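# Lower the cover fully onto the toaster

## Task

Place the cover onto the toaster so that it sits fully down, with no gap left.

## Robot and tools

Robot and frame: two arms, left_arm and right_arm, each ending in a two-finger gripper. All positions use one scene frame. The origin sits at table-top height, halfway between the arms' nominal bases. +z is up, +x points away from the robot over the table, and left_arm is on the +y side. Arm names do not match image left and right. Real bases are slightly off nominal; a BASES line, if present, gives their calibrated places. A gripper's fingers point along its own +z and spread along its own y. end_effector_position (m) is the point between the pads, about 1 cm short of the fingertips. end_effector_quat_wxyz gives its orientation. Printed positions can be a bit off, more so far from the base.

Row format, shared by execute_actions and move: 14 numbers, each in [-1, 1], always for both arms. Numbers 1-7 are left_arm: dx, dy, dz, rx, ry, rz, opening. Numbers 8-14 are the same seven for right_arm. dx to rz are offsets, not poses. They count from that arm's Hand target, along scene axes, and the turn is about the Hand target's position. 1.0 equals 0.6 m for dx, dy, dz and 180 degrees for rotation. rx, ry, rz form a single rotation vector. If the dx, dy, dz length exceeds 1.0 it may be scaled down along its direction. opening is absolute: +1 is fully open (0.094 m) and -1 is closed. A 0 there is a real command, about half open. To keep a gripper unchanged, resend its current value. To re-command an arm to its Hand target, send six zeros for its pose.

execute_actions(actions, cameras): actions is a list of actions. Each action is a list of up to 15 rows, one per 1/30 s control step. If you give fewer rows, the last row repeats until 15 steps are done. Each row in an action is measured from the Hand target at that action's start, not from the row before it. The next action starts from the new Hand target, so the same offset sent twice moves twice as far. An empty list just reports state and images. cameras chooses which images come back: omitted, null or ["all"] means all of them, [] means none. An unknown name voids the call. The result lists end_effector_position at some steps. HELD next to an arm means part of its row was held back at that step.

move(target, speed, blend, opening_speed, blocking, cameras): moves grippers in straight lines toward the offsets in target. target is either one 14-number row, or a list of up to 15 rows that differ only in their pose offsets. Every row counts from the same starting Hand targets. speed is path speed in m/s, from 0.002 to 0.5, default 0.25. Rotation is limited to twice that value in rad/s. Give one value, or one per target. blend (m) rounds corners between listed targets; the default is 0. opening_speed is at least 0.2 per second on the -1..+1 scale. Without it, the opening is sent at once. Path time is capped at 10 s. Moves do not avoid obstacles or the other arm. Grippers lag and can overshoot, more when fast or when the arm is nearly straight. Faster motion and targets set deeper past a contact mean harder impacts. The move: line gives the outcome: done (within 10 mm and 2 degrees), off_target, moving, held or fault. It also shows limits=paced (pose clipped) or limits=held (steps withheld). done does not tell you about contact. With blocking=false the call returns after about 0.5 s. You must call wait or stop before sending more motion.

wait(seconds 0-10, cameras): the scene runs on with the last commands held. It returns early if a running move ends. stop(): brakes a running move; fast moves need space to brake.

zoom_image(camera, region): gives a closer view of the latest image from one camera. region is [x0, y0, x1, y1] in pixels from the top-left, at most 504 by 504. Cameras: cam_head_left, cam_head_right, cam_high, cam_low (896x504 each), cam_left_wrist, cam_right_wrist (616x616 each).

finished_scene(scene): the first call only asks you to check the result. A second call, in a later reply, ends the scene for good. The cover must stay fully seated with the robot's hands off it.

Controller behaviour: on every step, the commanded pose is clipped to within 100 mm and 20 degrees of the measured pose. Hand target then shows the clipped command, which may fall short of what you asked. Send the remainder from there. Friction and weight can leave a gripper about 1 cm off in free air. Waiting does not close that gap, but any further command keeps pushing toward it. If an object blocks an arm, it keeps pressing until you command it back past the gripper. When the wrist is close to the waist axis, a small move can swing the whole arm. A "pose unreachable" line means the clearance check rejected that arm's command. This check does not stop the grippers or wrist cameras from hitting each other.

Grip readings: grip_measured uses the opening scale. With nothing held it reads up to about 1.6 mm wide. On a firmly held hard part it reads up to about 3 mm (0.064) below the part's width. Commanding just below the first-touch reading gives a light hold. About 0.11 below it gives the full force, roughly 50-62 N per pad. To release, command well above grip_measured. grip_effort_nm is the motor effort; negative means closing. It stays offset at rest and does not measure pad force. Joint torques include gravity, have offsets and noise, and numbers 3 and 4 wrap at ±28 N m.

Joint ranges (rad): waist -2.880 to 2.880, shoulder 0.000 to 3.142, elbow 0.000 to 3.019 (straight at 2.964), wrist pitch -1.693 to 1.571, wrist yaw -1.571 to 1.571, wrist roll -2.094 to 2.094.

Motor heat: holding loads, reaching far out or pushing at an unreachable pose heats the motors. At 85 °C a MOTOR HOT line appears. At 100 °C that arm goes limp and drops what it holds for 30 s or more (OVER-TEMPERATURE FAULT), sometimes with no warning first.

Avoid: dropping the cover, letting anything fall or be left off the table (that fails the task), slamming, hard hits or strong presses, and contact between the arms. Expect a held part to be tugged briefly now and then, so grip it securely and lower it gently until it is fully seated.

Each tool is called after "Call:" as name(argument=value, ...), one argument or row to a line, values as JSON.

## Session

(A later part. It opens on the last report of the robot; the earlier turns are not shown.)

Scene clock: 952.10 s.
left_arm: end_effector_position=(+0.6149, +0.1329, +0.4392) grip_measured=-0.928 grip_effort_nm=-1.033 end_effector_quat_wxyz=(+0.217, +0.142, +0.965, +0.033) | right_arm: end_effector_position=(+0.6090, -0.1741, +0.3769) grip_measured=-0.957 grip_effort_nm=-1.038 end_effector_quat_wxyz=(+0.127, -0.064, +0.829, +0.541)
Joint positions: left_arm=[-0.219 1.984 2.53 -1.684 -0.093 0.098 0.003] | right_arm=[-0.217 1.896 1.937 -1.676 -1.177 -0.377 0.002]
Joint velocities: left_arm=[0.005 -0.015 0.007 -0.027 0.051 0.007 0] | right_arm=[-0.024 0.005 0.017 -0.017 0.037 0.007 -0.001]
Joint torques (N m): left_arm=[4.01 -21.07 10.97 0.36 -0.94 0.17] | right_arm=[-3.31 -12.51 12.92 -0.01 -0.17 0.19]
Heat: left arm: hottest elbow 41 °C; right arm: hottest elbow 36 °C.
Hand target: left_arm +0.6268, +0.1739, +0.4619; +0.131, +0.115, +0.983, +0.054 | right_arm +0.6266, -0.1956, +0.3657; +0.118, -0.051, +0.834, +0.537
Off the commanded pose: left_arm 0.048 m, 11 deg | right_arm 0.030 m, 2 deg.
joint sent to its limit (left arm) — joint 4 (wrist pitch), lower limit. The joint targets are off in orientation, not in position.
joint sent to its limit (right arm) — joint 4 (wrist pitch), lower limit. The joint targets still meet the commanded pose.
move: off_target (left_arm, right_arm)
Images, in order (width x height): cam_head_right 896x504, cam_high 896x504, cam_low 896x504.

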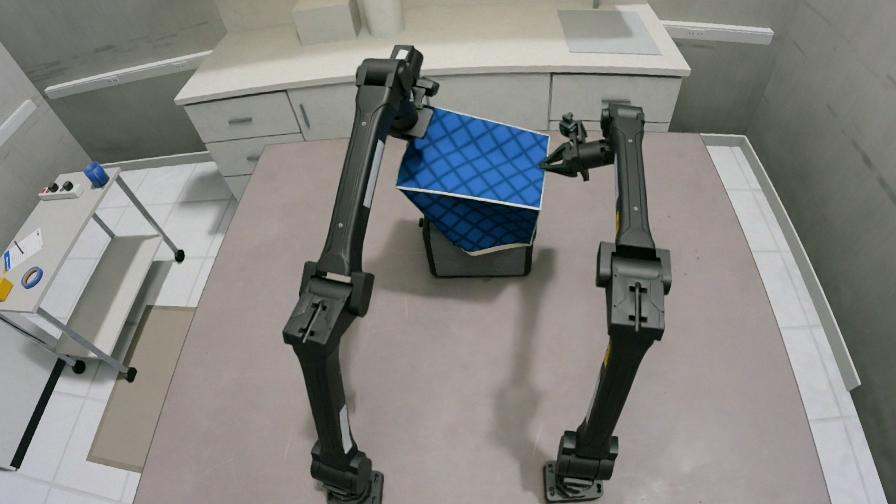

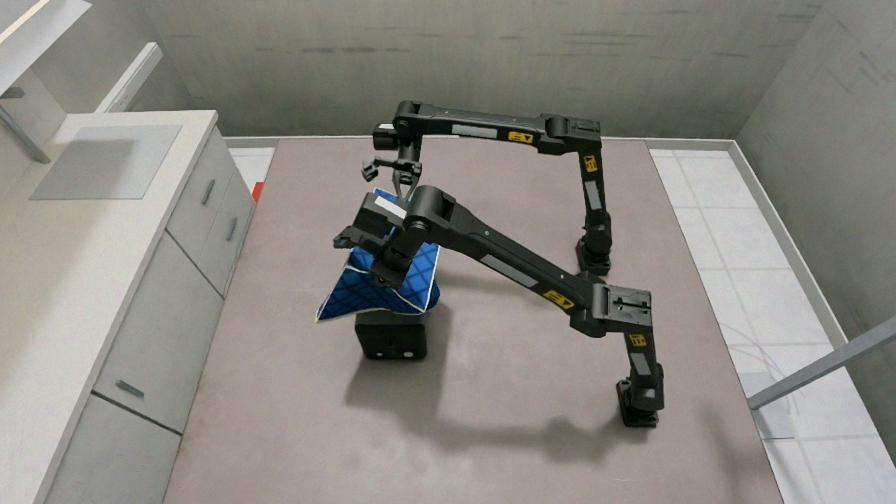

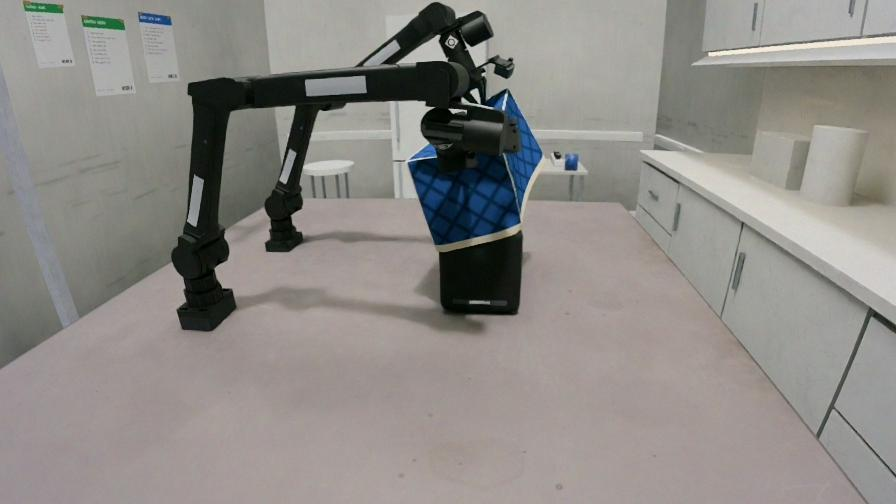

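Call:
move(
  target=[0,0.04,0.03,0.08,0,0,-1,0,0.03,-0.03,0.06,0,0,-1],
  speed=0.12,
  cameras=[],
)

Call:
move(
  target=[0.02,0.03,-0.11,-0.03,0.03,0,-1,0.02,0.0,-0.03,-0.05,0,0,-1],
  speed=0.12,
  cameras=["cam_low","cam_high","cam_head_right"],
)

Call:
zoom_image(
  camera="cam_high",
  region=[280, 150, 500, 390],
)

Call:
zoom_image(
  camera="cam_low",
  region=[340, 50, 640, 350],
)

Call:
zoom_image(
  camera="cam_head_right",
  region=[380, 90, 580, 300],
)

Scene clock: 961.57 s.
left_arm: end_effector_position=(+0.6201, +0.1579, +0.4499) grip_measured=-0.928 grip_effort_nm=-1.028 end_effector_quat_wxyz=(+0.221, +0.167, +0.948, +0.154) | right_arm: end_effector_position=(+0.6139, -0.1514, +0.3861) grip_measured=-0.957 grip_effort_nm=-1.028 end_effector_quat_wxyz=(+0.138, -0.068, +0.774, +0.614)
Joint positions: left_arm=[-0.24 1.991 2.547 -1.684 -0.328 0.189 0.003] | right_arm=[-0.193 1.919 1.915 -1.676 -1.361 -0.42 0.002]
Joint velocities: left_arm=[-0.005 -0.005 -0.007 -0.012 0.081 -0.037 0] | right_arm=[-0.005 -0.005 0.002 -0.032 0.066 0.066 0.001]
Joint torques (N m): left_arm=[3.72 -21.54 11.21 0.38 -1.89 0.27] | right_arm=[-4.07 -12.4 7.3 -0.03 -0.2 -0.14]
Heat: left arm: hottest elbow 42 °C; right arm: hottest elbow 37 °C.
Hand target: left_arm +0.6270, +0.1975, +0.4800; +0.117, +0.131, +0.968, +0.177 | right_arm +0.6259, -0.1775, +0.3476; +0.122, -0.040, +0.779, +0.613
Off the commanded pose: left_arm 0.050 m, 13 deg | right_arm 0.048 m, 4 deg.
joint sent to its limit (left arm) — joint 4 (wrist pitch), lower limit. The joint targets are off in position and orientation.
joint sent to its limit (right arm) — joint 4 (wrist pitch), lower limit. The joint targets still meet the commanded pose.
move: off_target (left_arm, right_arm)
No camera images: "cameras" was empty.

Scene clock: 963.63 s.
left_arm: end_effector_position=(+0.6270, +0.1594, +0.4169) grip_measured=-0.928 grip_effort_nm=-1.023 end_effector_quat_wxyz=(+0.193, +0.169, +0.961, +0.106) | right_arm: end_effector_position=(+0.6201, -0.1509, +0.3584) grip_measured=-0.957 grip_effort_nm=-1.033 end_effector_quat_wxyz=(+0.125, -0.075, +0.814, +0.563)
Joint positions: left_arm=[-0.208 2.014 2.515 -1.684 -0.22 0.189 0.003] | right_arm=[-0.18 1.926 1.912 -1.602 -1.228 -0.358 0.002]
Joint velocities: left_arm=[-0.005 -0.005 0.007 -0.012 -0.007 -0.066 -0.001] | right_arm=[-0.015 -0.015 0.012 -0.007 -0.095 -0.007 0]
Joint torques (N m): left_arm=[5.71 -21.07 7.56 0.35 -1.21 0.24] | right_arm=[-3.84 -12.63 10.59 0.55 0.53 0.17]
Heat: left arm: hottest elbow 42 °C; right arm: hottest elbow 37 °C.
Hand target: left_arm +0.6388, +0.2167, +0.4144; +0.077, +0.132, +0.980, +0.125 | right_arm +0.6381, -0.1773, +0.3296; +0.118, -0.049, +0.825, +0.551
Off the commanded pose: left_arm 0.057 m, 14 deg | right_arm 0.043 m, 4 deg.
joint sent to its limit (left arm) — joint 4 (wrist pitch), lower limit. The joint targets are off in position and orientation.
move: off_target (left_arm, right_arm)
Images, in order (width x height): cam_head_right 896x504, cam_high 896x504, cam_low 896x504.

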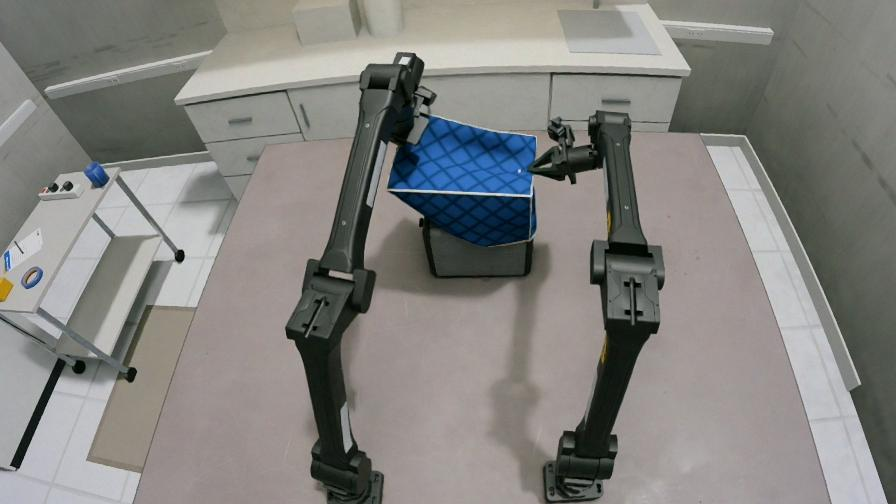

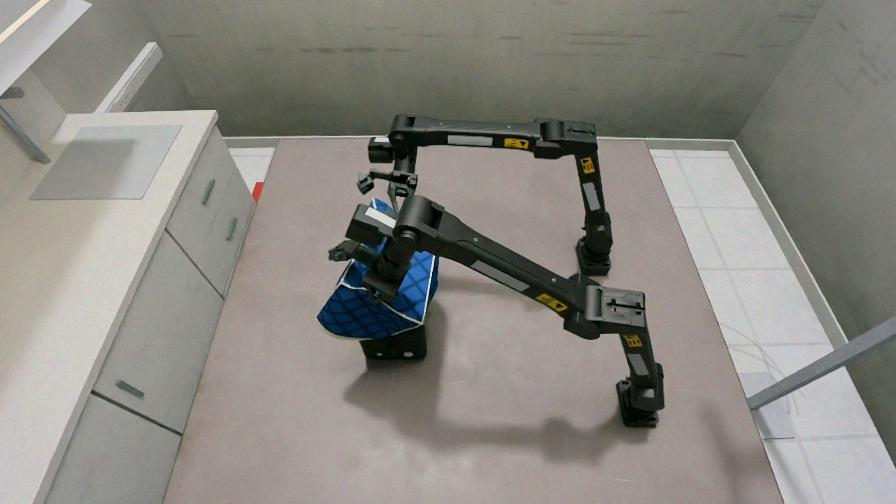

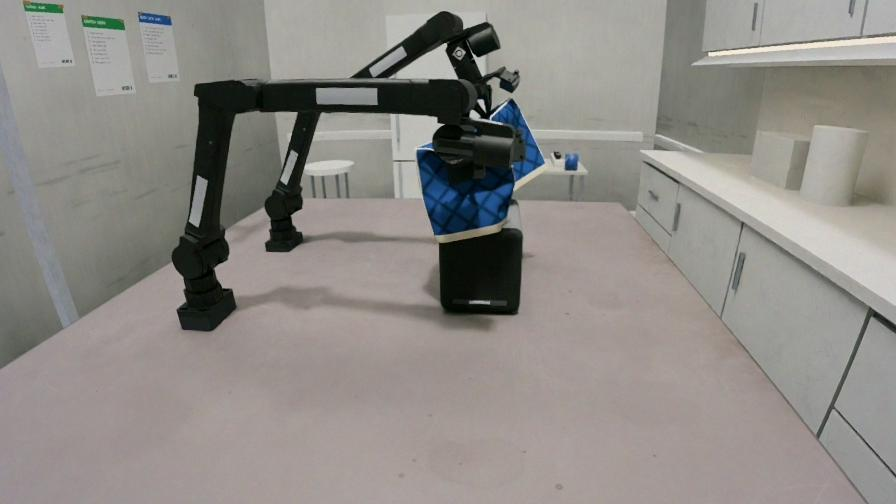

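Scaled by 2.100.

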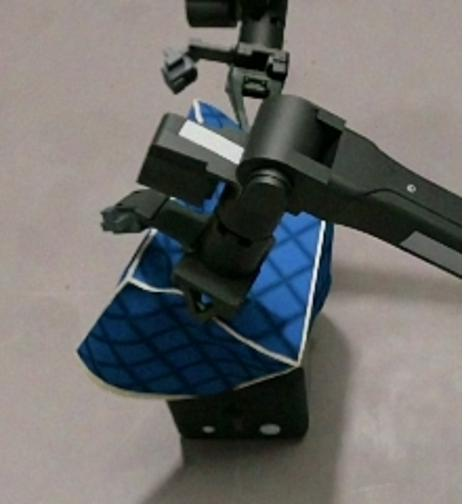

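Scaled by 1.680.

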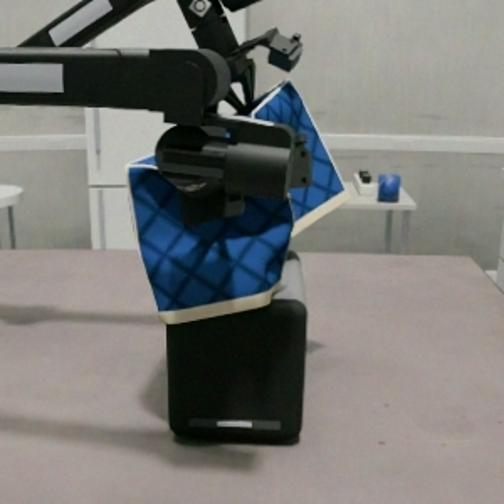

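Scaled by 2.400.

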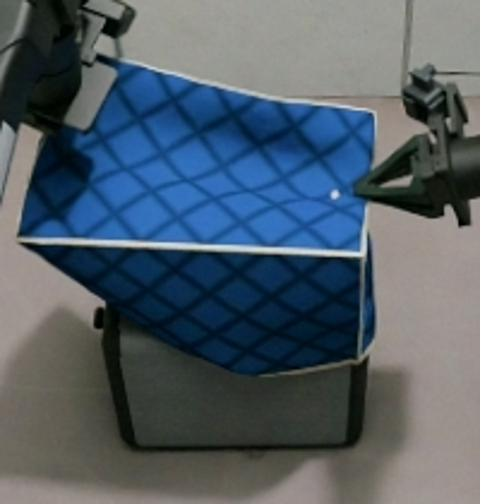

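Call:
move(
  target=[
    [0.01,-0.01,-0.08,-0.04,0,0,-1,0.01,-0.05,0.03,-0.07,0,0,-1],
    [0.01,-0.02,-0.13,-0.04,0,0,-1,0.01,-0.06,-0.02,-0.07,0,0,-1],
  ],
  speed=0.1,
  cameras=["cam_low","cam_high","cam_head_right"],
)

Call:
zoom_image(
  camera="cam_high",
  region=[280, 150, 500, 390],
)

Call:
zoom_image(
  camera="cam_low",
  region=[340, 50, 640, 350],
)

Call:
zoom_image(
  camera="cam_head_right",
  region=[380, 90, 580, 300],
)

Scene clock: 973.37 s.
left_arm: end_effector_position=(+0.6294, +0.1495, +0.3568) grip_measured=-0.928 grip_effort_nm=-1.033 end_effector_quat_wxyz=(+0.137, +0.163, +0.976, +0.043) | right_arm: end_effector_position=(+0.6293, -0.1687, +0.3534) grip_measured=-0.957 grip_effort_nm=-1.033 end_effector_quat_wxyz=(+0.116, -0.091, +0.870, +0.470)
Joint positions: left_arm=[-0.189 2.05 2.437 -1.684 -0.09 0.159 0.003] | right_arm=[-0.18 1.951 2.026 -1.656 -1.011 -0.358 0.002]
Joint velocities: left_arm=[0.005 -0.015 -0.012 -0.007 -0.081 -0.037 0.001] | right_arm=[-0.015 0.015 -0.002 0.022 -0.066 -0.007 -0.001]
Joint torques (N m): left_arm=[5.6 -20.37 6.97 0.24 -1.21 0.07] | right_arm=[-5.89 -13.1 8.68 0.58 0.62 -0.14]
Heat: left arm: hottest elbow 40 °C; right arm: hottest elbow 36 °C.
Hand target: left_arm +0.6446, +0.2059, +0.3365; +0.085, +0.126, +0.986, +0.063 | right_arm +0.6445, -0.2135, +0.3174; +0.113, -0.062, +0.881, +0.456
Off the commanded pose: left_arm 0.061 m, 8 deg | right_arm 0.059 m, 4 deg.
joint sent to its limit (left arm) — joint 4 (wrist pitch), lower limit. The joint targets are off in position and orientation.
move: off_target (left_arm, right_arm)
Images, in order (width x height): cam_head_right 896x504, cam_high 896x504, cam_low 896x504.

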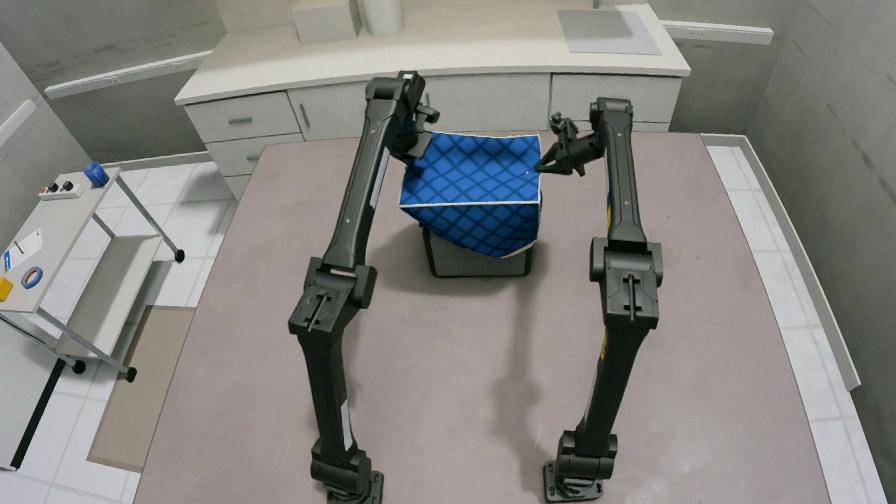

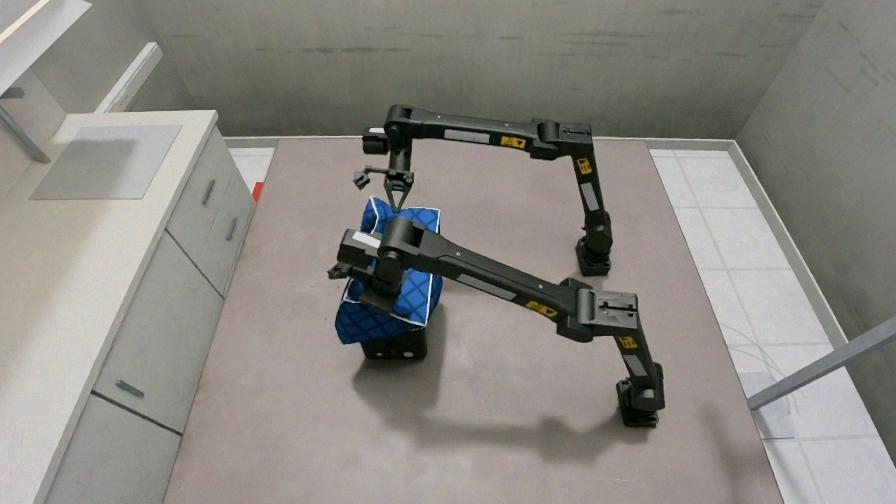

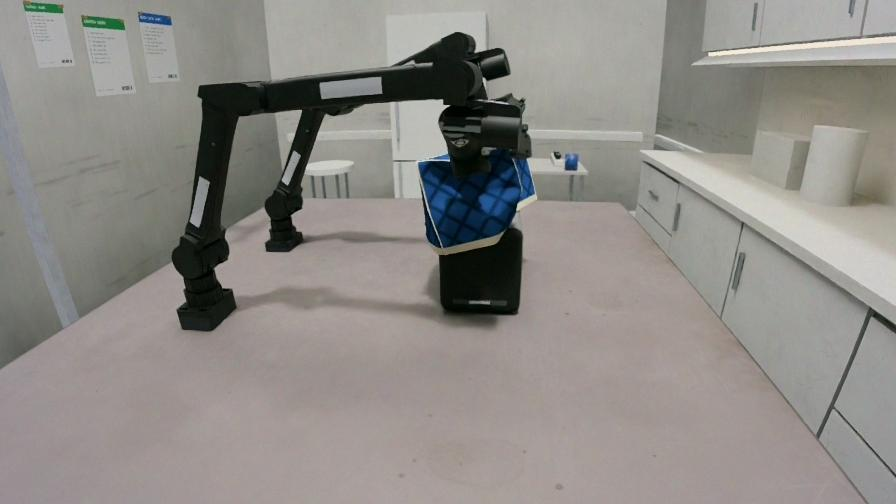

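Scaled by 2.100.

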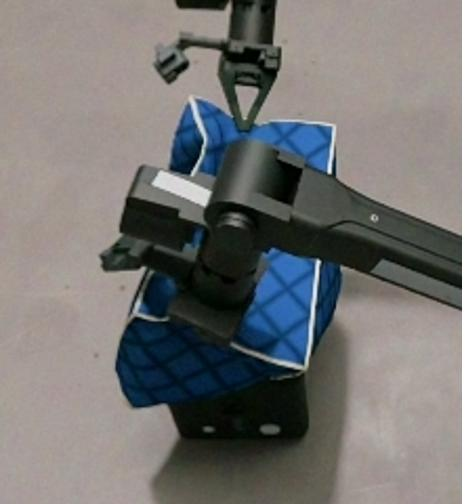

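Scaled by 1.680.

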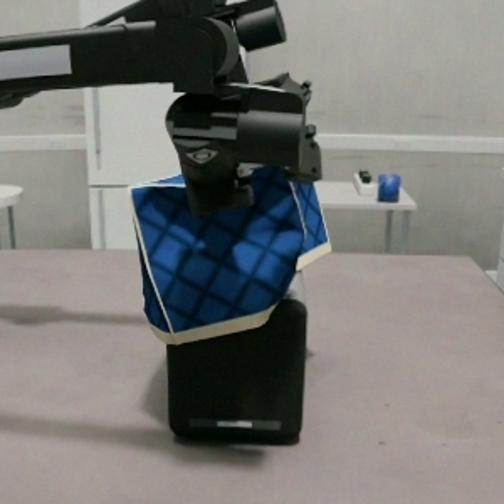

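Scaled by 2.400.

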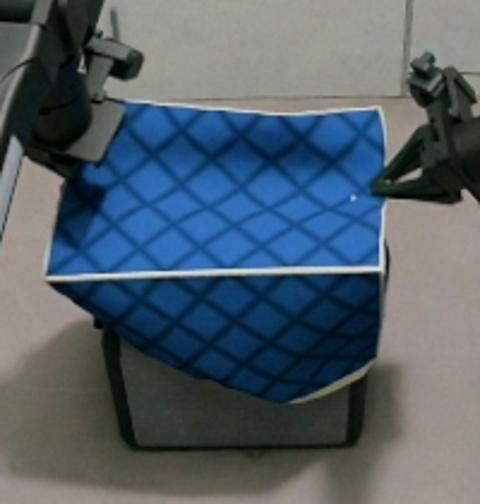

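Call:
move(
  target=[
    [0.02,-0.03,0,0,0,0,-1,0.02,-0.01,0.09,0.0,0,0,-1],
    [0.02,-0.06,0,0,0,0,-1,0.02,-0.06,0.09,0.0,0,0,-1],
    [0.02,-0.06,-0.04,0,0,0,-1,0.02,-0.06,-0.03,0.0,0,0,-1],
  ],
  speed=0.1,
  cameras=["cam_low","cam_high","cam_head_right"],
)

Call:
zoom_image(
  camera="cam_high",
  region=[280, 150, 500, 390],
)

Call:
zoom_image(
  camera="cam_low",
  region=[340, 50, 640, 350],
)

Call:
zoom_image(
  camera="cam_head_right",
  region=[380, 90, 580, 300],
)

Scene clock: 981.57 s.
left_arm: end_effector_position=(+0.6417, +0.1268, +0.3285) grip_measured=-0.928 grip_effort_nm=-1.023 end_effector_quat_wxyz=(+0.124, +0.153, +0.980, +0.038) | right_arm: end_effector_position=(+0.6474, -0.1936, +0.3349) grip_measured=-0.957 grip_effort_nm=-1.043 end_effector_quat_wxyz=(+0.126, -0.098, +0.871, +0.465)
Joint positions: left_arm=[-0.218 2.114 2.471 -1.684 -0.09 0.106 0.003] | right_arm=[-0.215 2.018 2.084 -1.676 -1.006 -0.424 0.002]
Joint velocities: left_arm=[-0.005 -0.005 0.007 -0.007 0.007 -0.022 0.001] | right_arm=[-0.005 0.005 0.002 -0.002 -0.007 0.007 -0.001]
Joint torques (N m): left_arm=[3.96 -21.19 7.66 0.28 -1.61 0.1] | right_arm=[-7.18 -13.98 8.31 0.02 0.53 -0.11]
Heat: left arm: hottest elbow 40 °C; right arm: hottest elbow 36 °C.
Hand target: left_arm +0.6563, +0.1702, +0.3122; +0.084, +0.126, +0.986, +0.063 | right_arm +0.6563, -0.2495, +0.2990; +0.112, -0.061, +0.881, +0.456
Off the commanded pose: left_arm 0.048 m, 6 deg | right_arm 0.067 m, 5 deg.
joint sent to its limit (left arm) — joint 4 (wrist pitch), lower limit. The joint targets are off in orientation, not in position.
joint sent to its limit (right arm) — joint 4 (wrist pitch), lower limit. The joint targets are off in position, not in orientation.
move: off_target (left_arm, right_arm)
Images, in order (width x height): cam_head_right 896x504, cam_high 896x504, cam_low 896x504.

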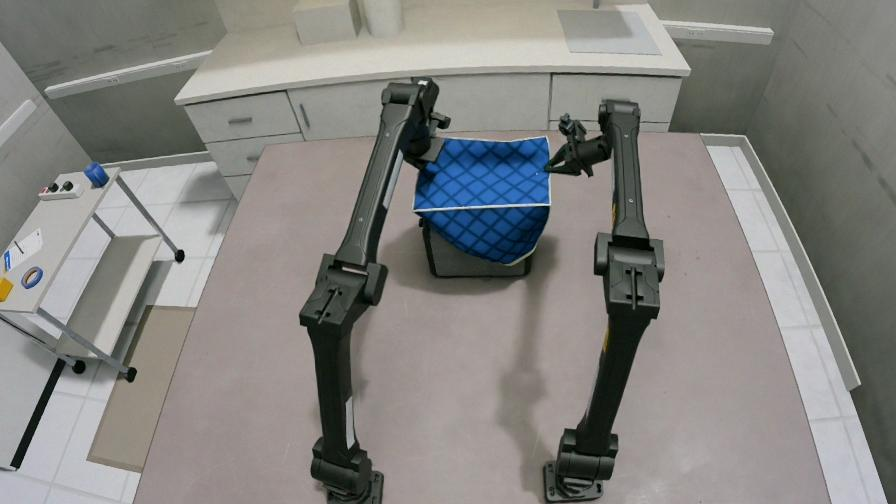

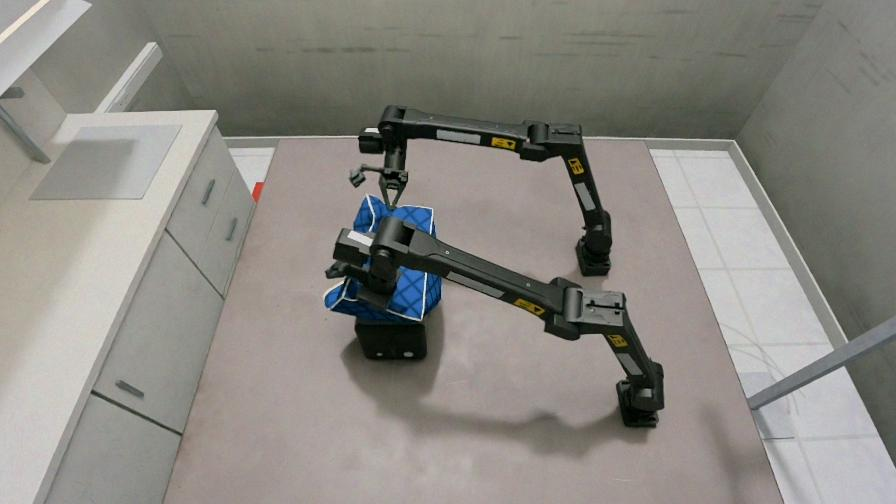

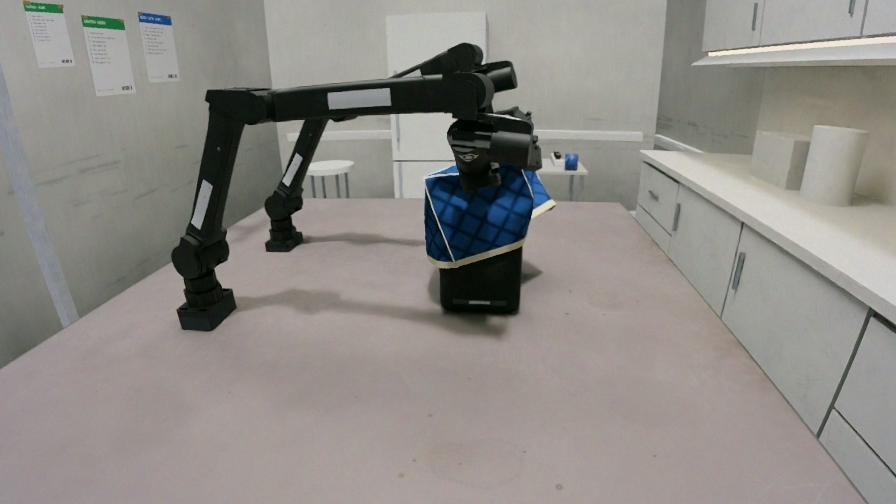

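Scaled by 2.100.

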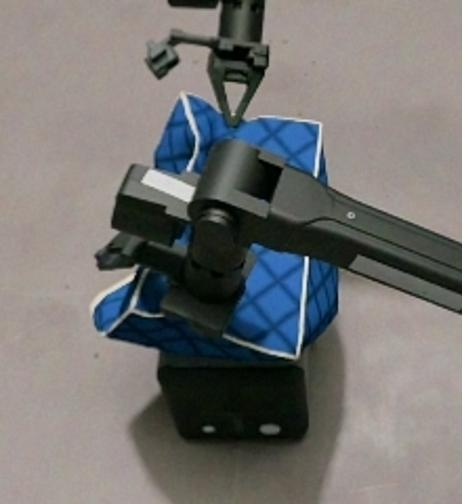

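Scaled by 1.680.

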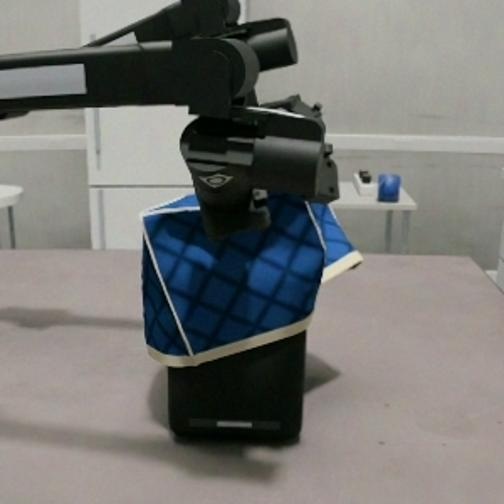

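Scaled by 2.400.

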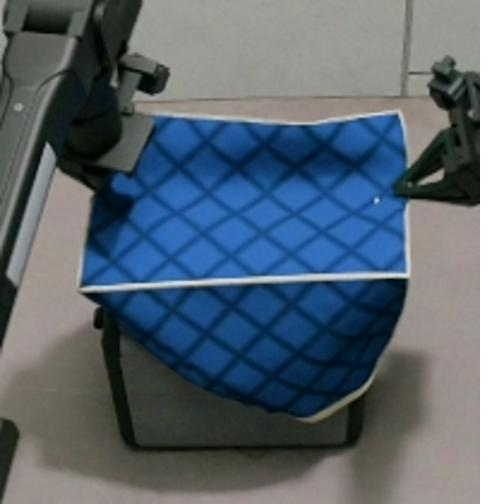

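Call:
move(
  target=[
    [-0.01,0.0,0.1,0,0,0,-1,-0.01,0.02,-0.01,0,0,0,-1],
    [-0.01,0.07,0.1,0.05,0,0,-1,-0.01,0.05,-0.03,0,0,0,-1],
    [-0.01,0.08,-0.02,0.05,0,0,-1,-0.01,0.04,-0.06,0,0,0,-1],
  ],
  speed=0.1,
  cameras=["cam_low","cam_high","cam_head_right"],
)

Call:
zoom_image(
  camera="cam_high",
  region=[280, 150, 500, 390],
)

Call:
zoom_image(
  camera="cam_low",
  region=[340, 50, 640, 350],
)

Call:
zoom_image(
  camera="cam_head_right",
  region=[380, 90, 580, 300],
)

Scene clock: 989.13 s.
left_arm: end_effector_position=(+0.6375, +0.1460, +0.3049) grip_measured=-0.928 grip_effort_nm=-1.038 end_effector_quat_wxyz=(+0.092, +0.177, +0.974, +0.109) | right_arm: end_effector_position=(+0.6449, -0.1770, +0.2898) grip_measured=-0.957 grip_effort_nm=-1.033 end_effector_quat_wxyz=(+0.112, -0.097, +0.868, +0.473)
Joint positions: left_arm=[-0.226 2.114 2.405 -1.684 -0.226 0.158 0.003] | right_arm=[-0.19 2.018 1.962 -1.565 -1.016 -0.404 0.002]
Joint velocities: left_arm=[0.005 -0.005 0.002 -0.002 0.022 0.022 0.001] | right_arm=[-0.005 0.005 0.002 0.022 -0.007 0.037 0]
Joint torques (N m): left_arm=[6.83 -23.3 7.23 0.09 -2.21 0.08] | right_arm=[-6.36 -15.68 7.39 0.68 0.86 0.08]
Heat: left arm: hottest elbow 40 °C; right arm: hottest elbow 36 °C.
Hand target: left_arm +0.6506, +0.2184, +0.3006; +0.075, +0.132, +0.978, +0.141 | right_arm +0.6499, -0.2253, +0.2633; +0.113, -0.062, +0.881, +0.456
Off the commanded pose: left_arm 0.074 m, 7 deg | right_arm 0.056 m, 5 deg.
joint sent to its limit (left arm) — joint 4 (wrist pitch), lower limit. The joint targets are off in position, not in orientation.
move: off_target (left_arm, right_arm)
Images, in order (width x height): cam_head_right 896x504, cam_high 896x504, cam_low 896x504.

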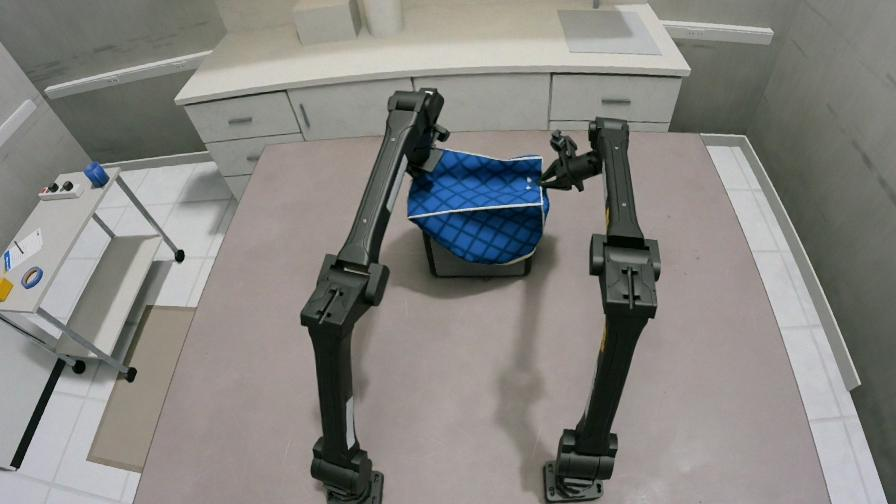

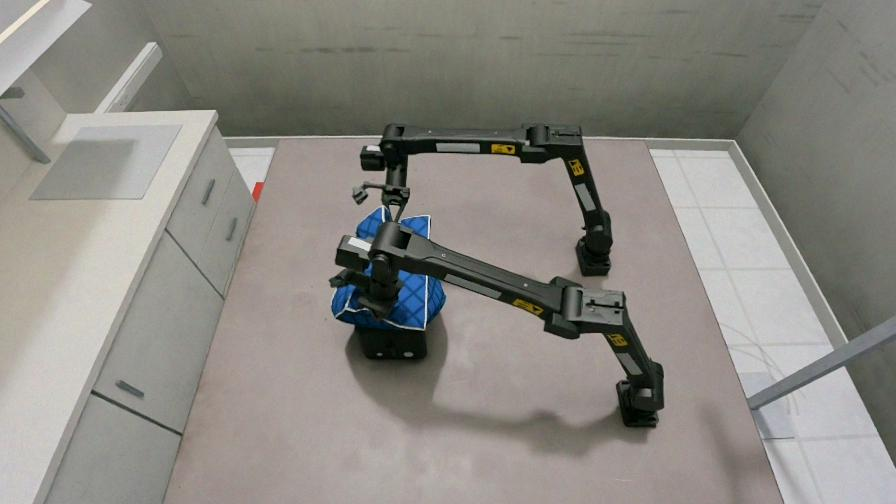

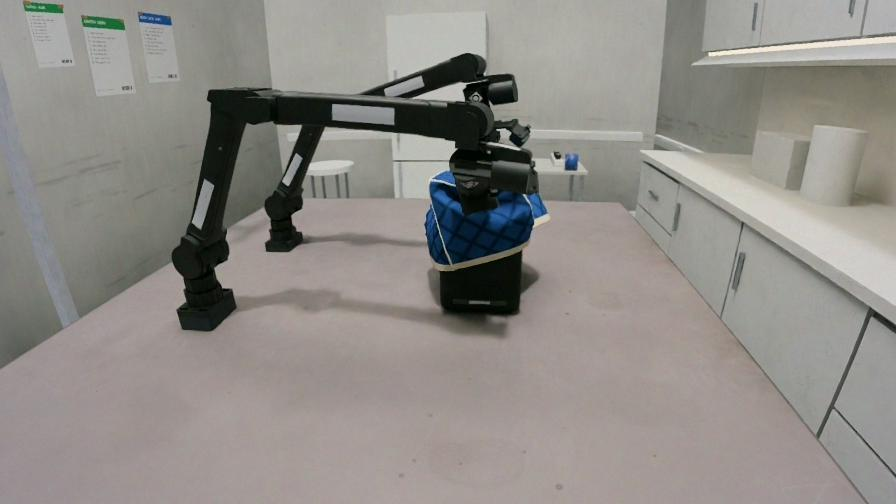

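Scaled by 2.100.

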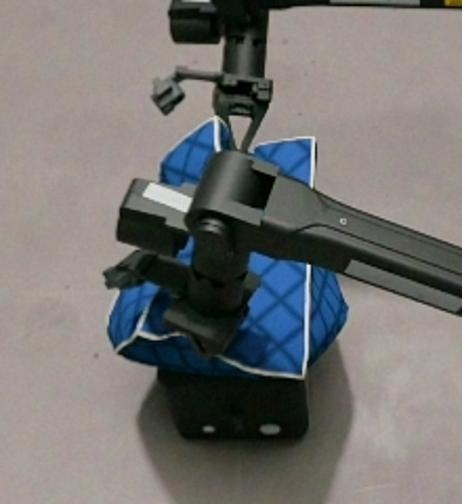

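Scaled by 1.680.

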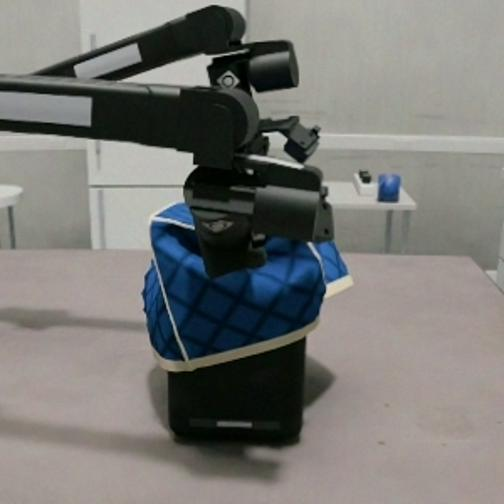

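Scaled by 2.400.

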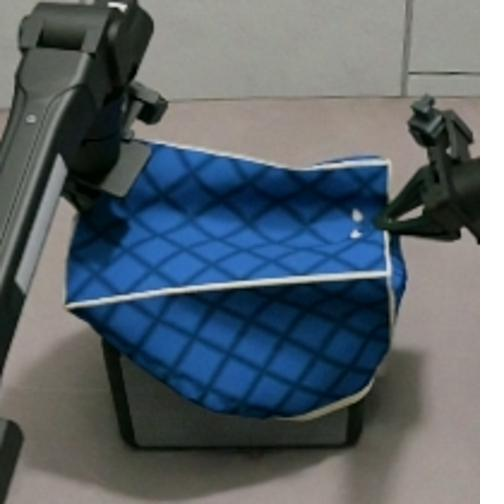

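Call:
move(
  target=[
    [-0.01,-0.01,0.19,0.05,0,0,-1,-0.01,0.05,0.02,0.06,0,0,-1],
    [-0.01,0.03,0.19,0.07,0,0,-1,-0.01,0.07,0.0,0.06,0,0,-1],
  ],
  speed=0.1,
  cameras=["cam_low","cam_high","cam_head_right"],
)

Call:
zoom_image(
  camera="cam_high",
  region=[280, 150, 500, 390],
)

Call:
zoom_image(
  camera="cam_low",
  region=[340, 50, 640, 350],
)

Call:
zoom_image(
  camera="cam_head_right",
  region=[380, 90, 580, 300],
)

Scene clock: 998.07 s.
left_arm: end_effector_position=(+0.6419, +0.1590, +0.3327) grip_measured=-0.928 grip_effort_nm=-1.033 end_effector_quat_wxyz=(+0.107, +0.203, +0.948, +0.220) | right_arm: end_effector_position=(+0.6431, -0.1561, +0.2794) grip_measured=-0.957 grip_effort_nm=-1.043 end_effector_quat_wxyz=(+0.120, -0.078, +0.824, +0.548)
Joint positions: left_arm=[-0.259 2.107 2.431 -1.684 -0.451 0.216 0.003] | right_arm=[-0.179 2.017 1.862 -1.468 -1.191 -0.367 0.002]
Joint velocities: left_arm=[-0.015 -0.015 0.002 0.002 0.051 0.066 0] | right_arm=[0.005 0.015 -0.017 -0.017 -0.066 -0.037 0]
Joint torques (N m): left_arm=[6.07 -29.86 10.88 0.14 -2.48 0.25] | right_arm=[-4.13 -16.67 6.89 0.58 0.32 0.23]
Heat: left arm: hottest elbow 40 °C; right arm: hottest elbow 36 °C.
Hand target: left_arm +0.6448, +0.2271, +0.4057; +0.061, +0.141, +0.957, +0.247 | right_arm +0.6434, -0.1831, +0.2637; +0.118, -0.051, +0.833, +0.537
Off the commanded pose: left_arm 0.113 m, 10 deg; position clipped | right_arm 0.032 m, 4 deg.
joint sent to its limit (left arm) — joint 4 (wrist pitch), lower limit. The joint targets are off in position and orientation.
move: off_target (left_arm, right_arm); limits=paced
Images, in order (width x height): cam_head_right 896x504, cam_high 896x504, cam_low 896x504.

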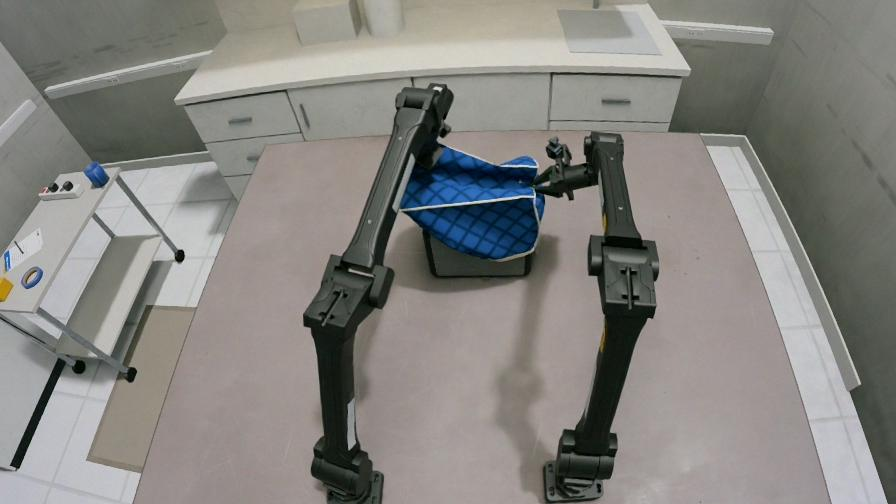

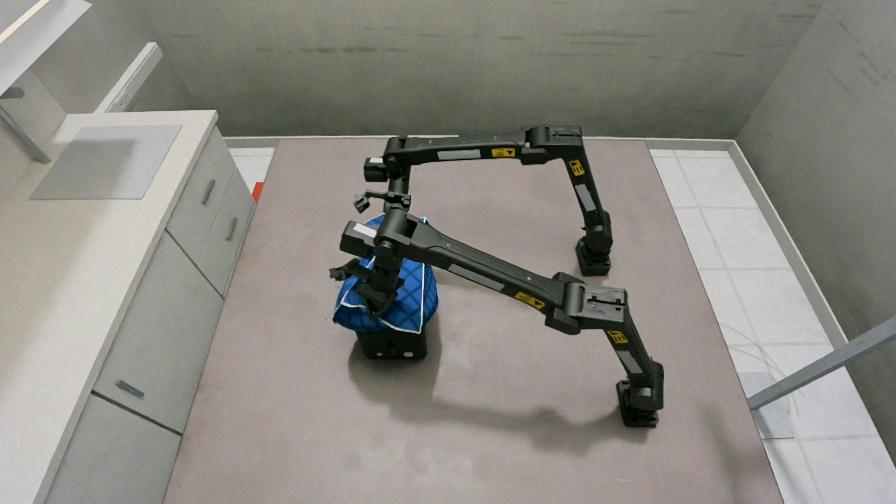

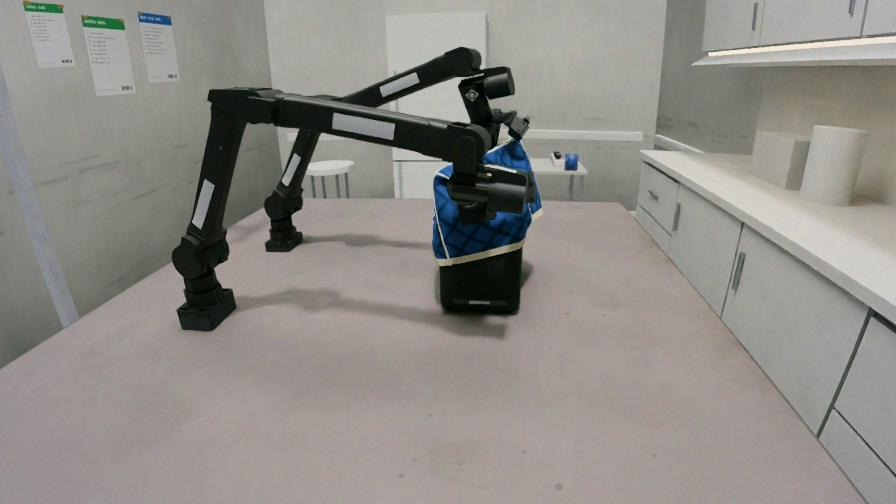

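Scaled by 2.100.

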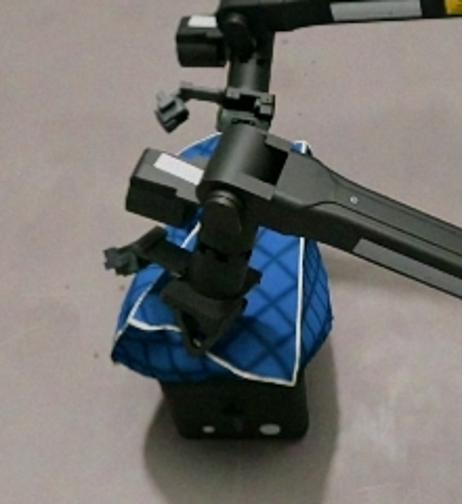

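Scaled by 1.680.

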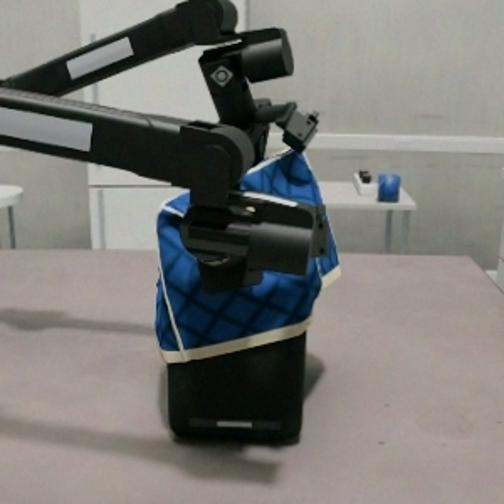

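Scaled by 2.400.

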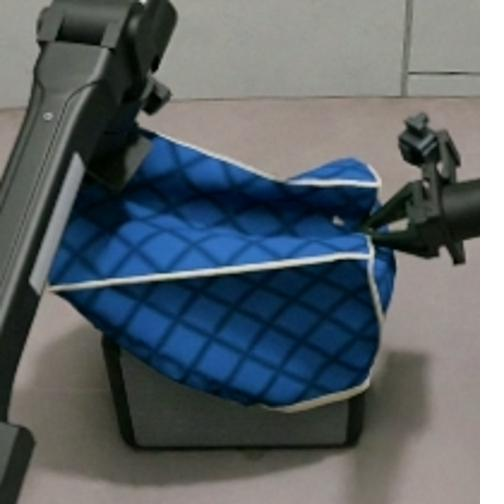

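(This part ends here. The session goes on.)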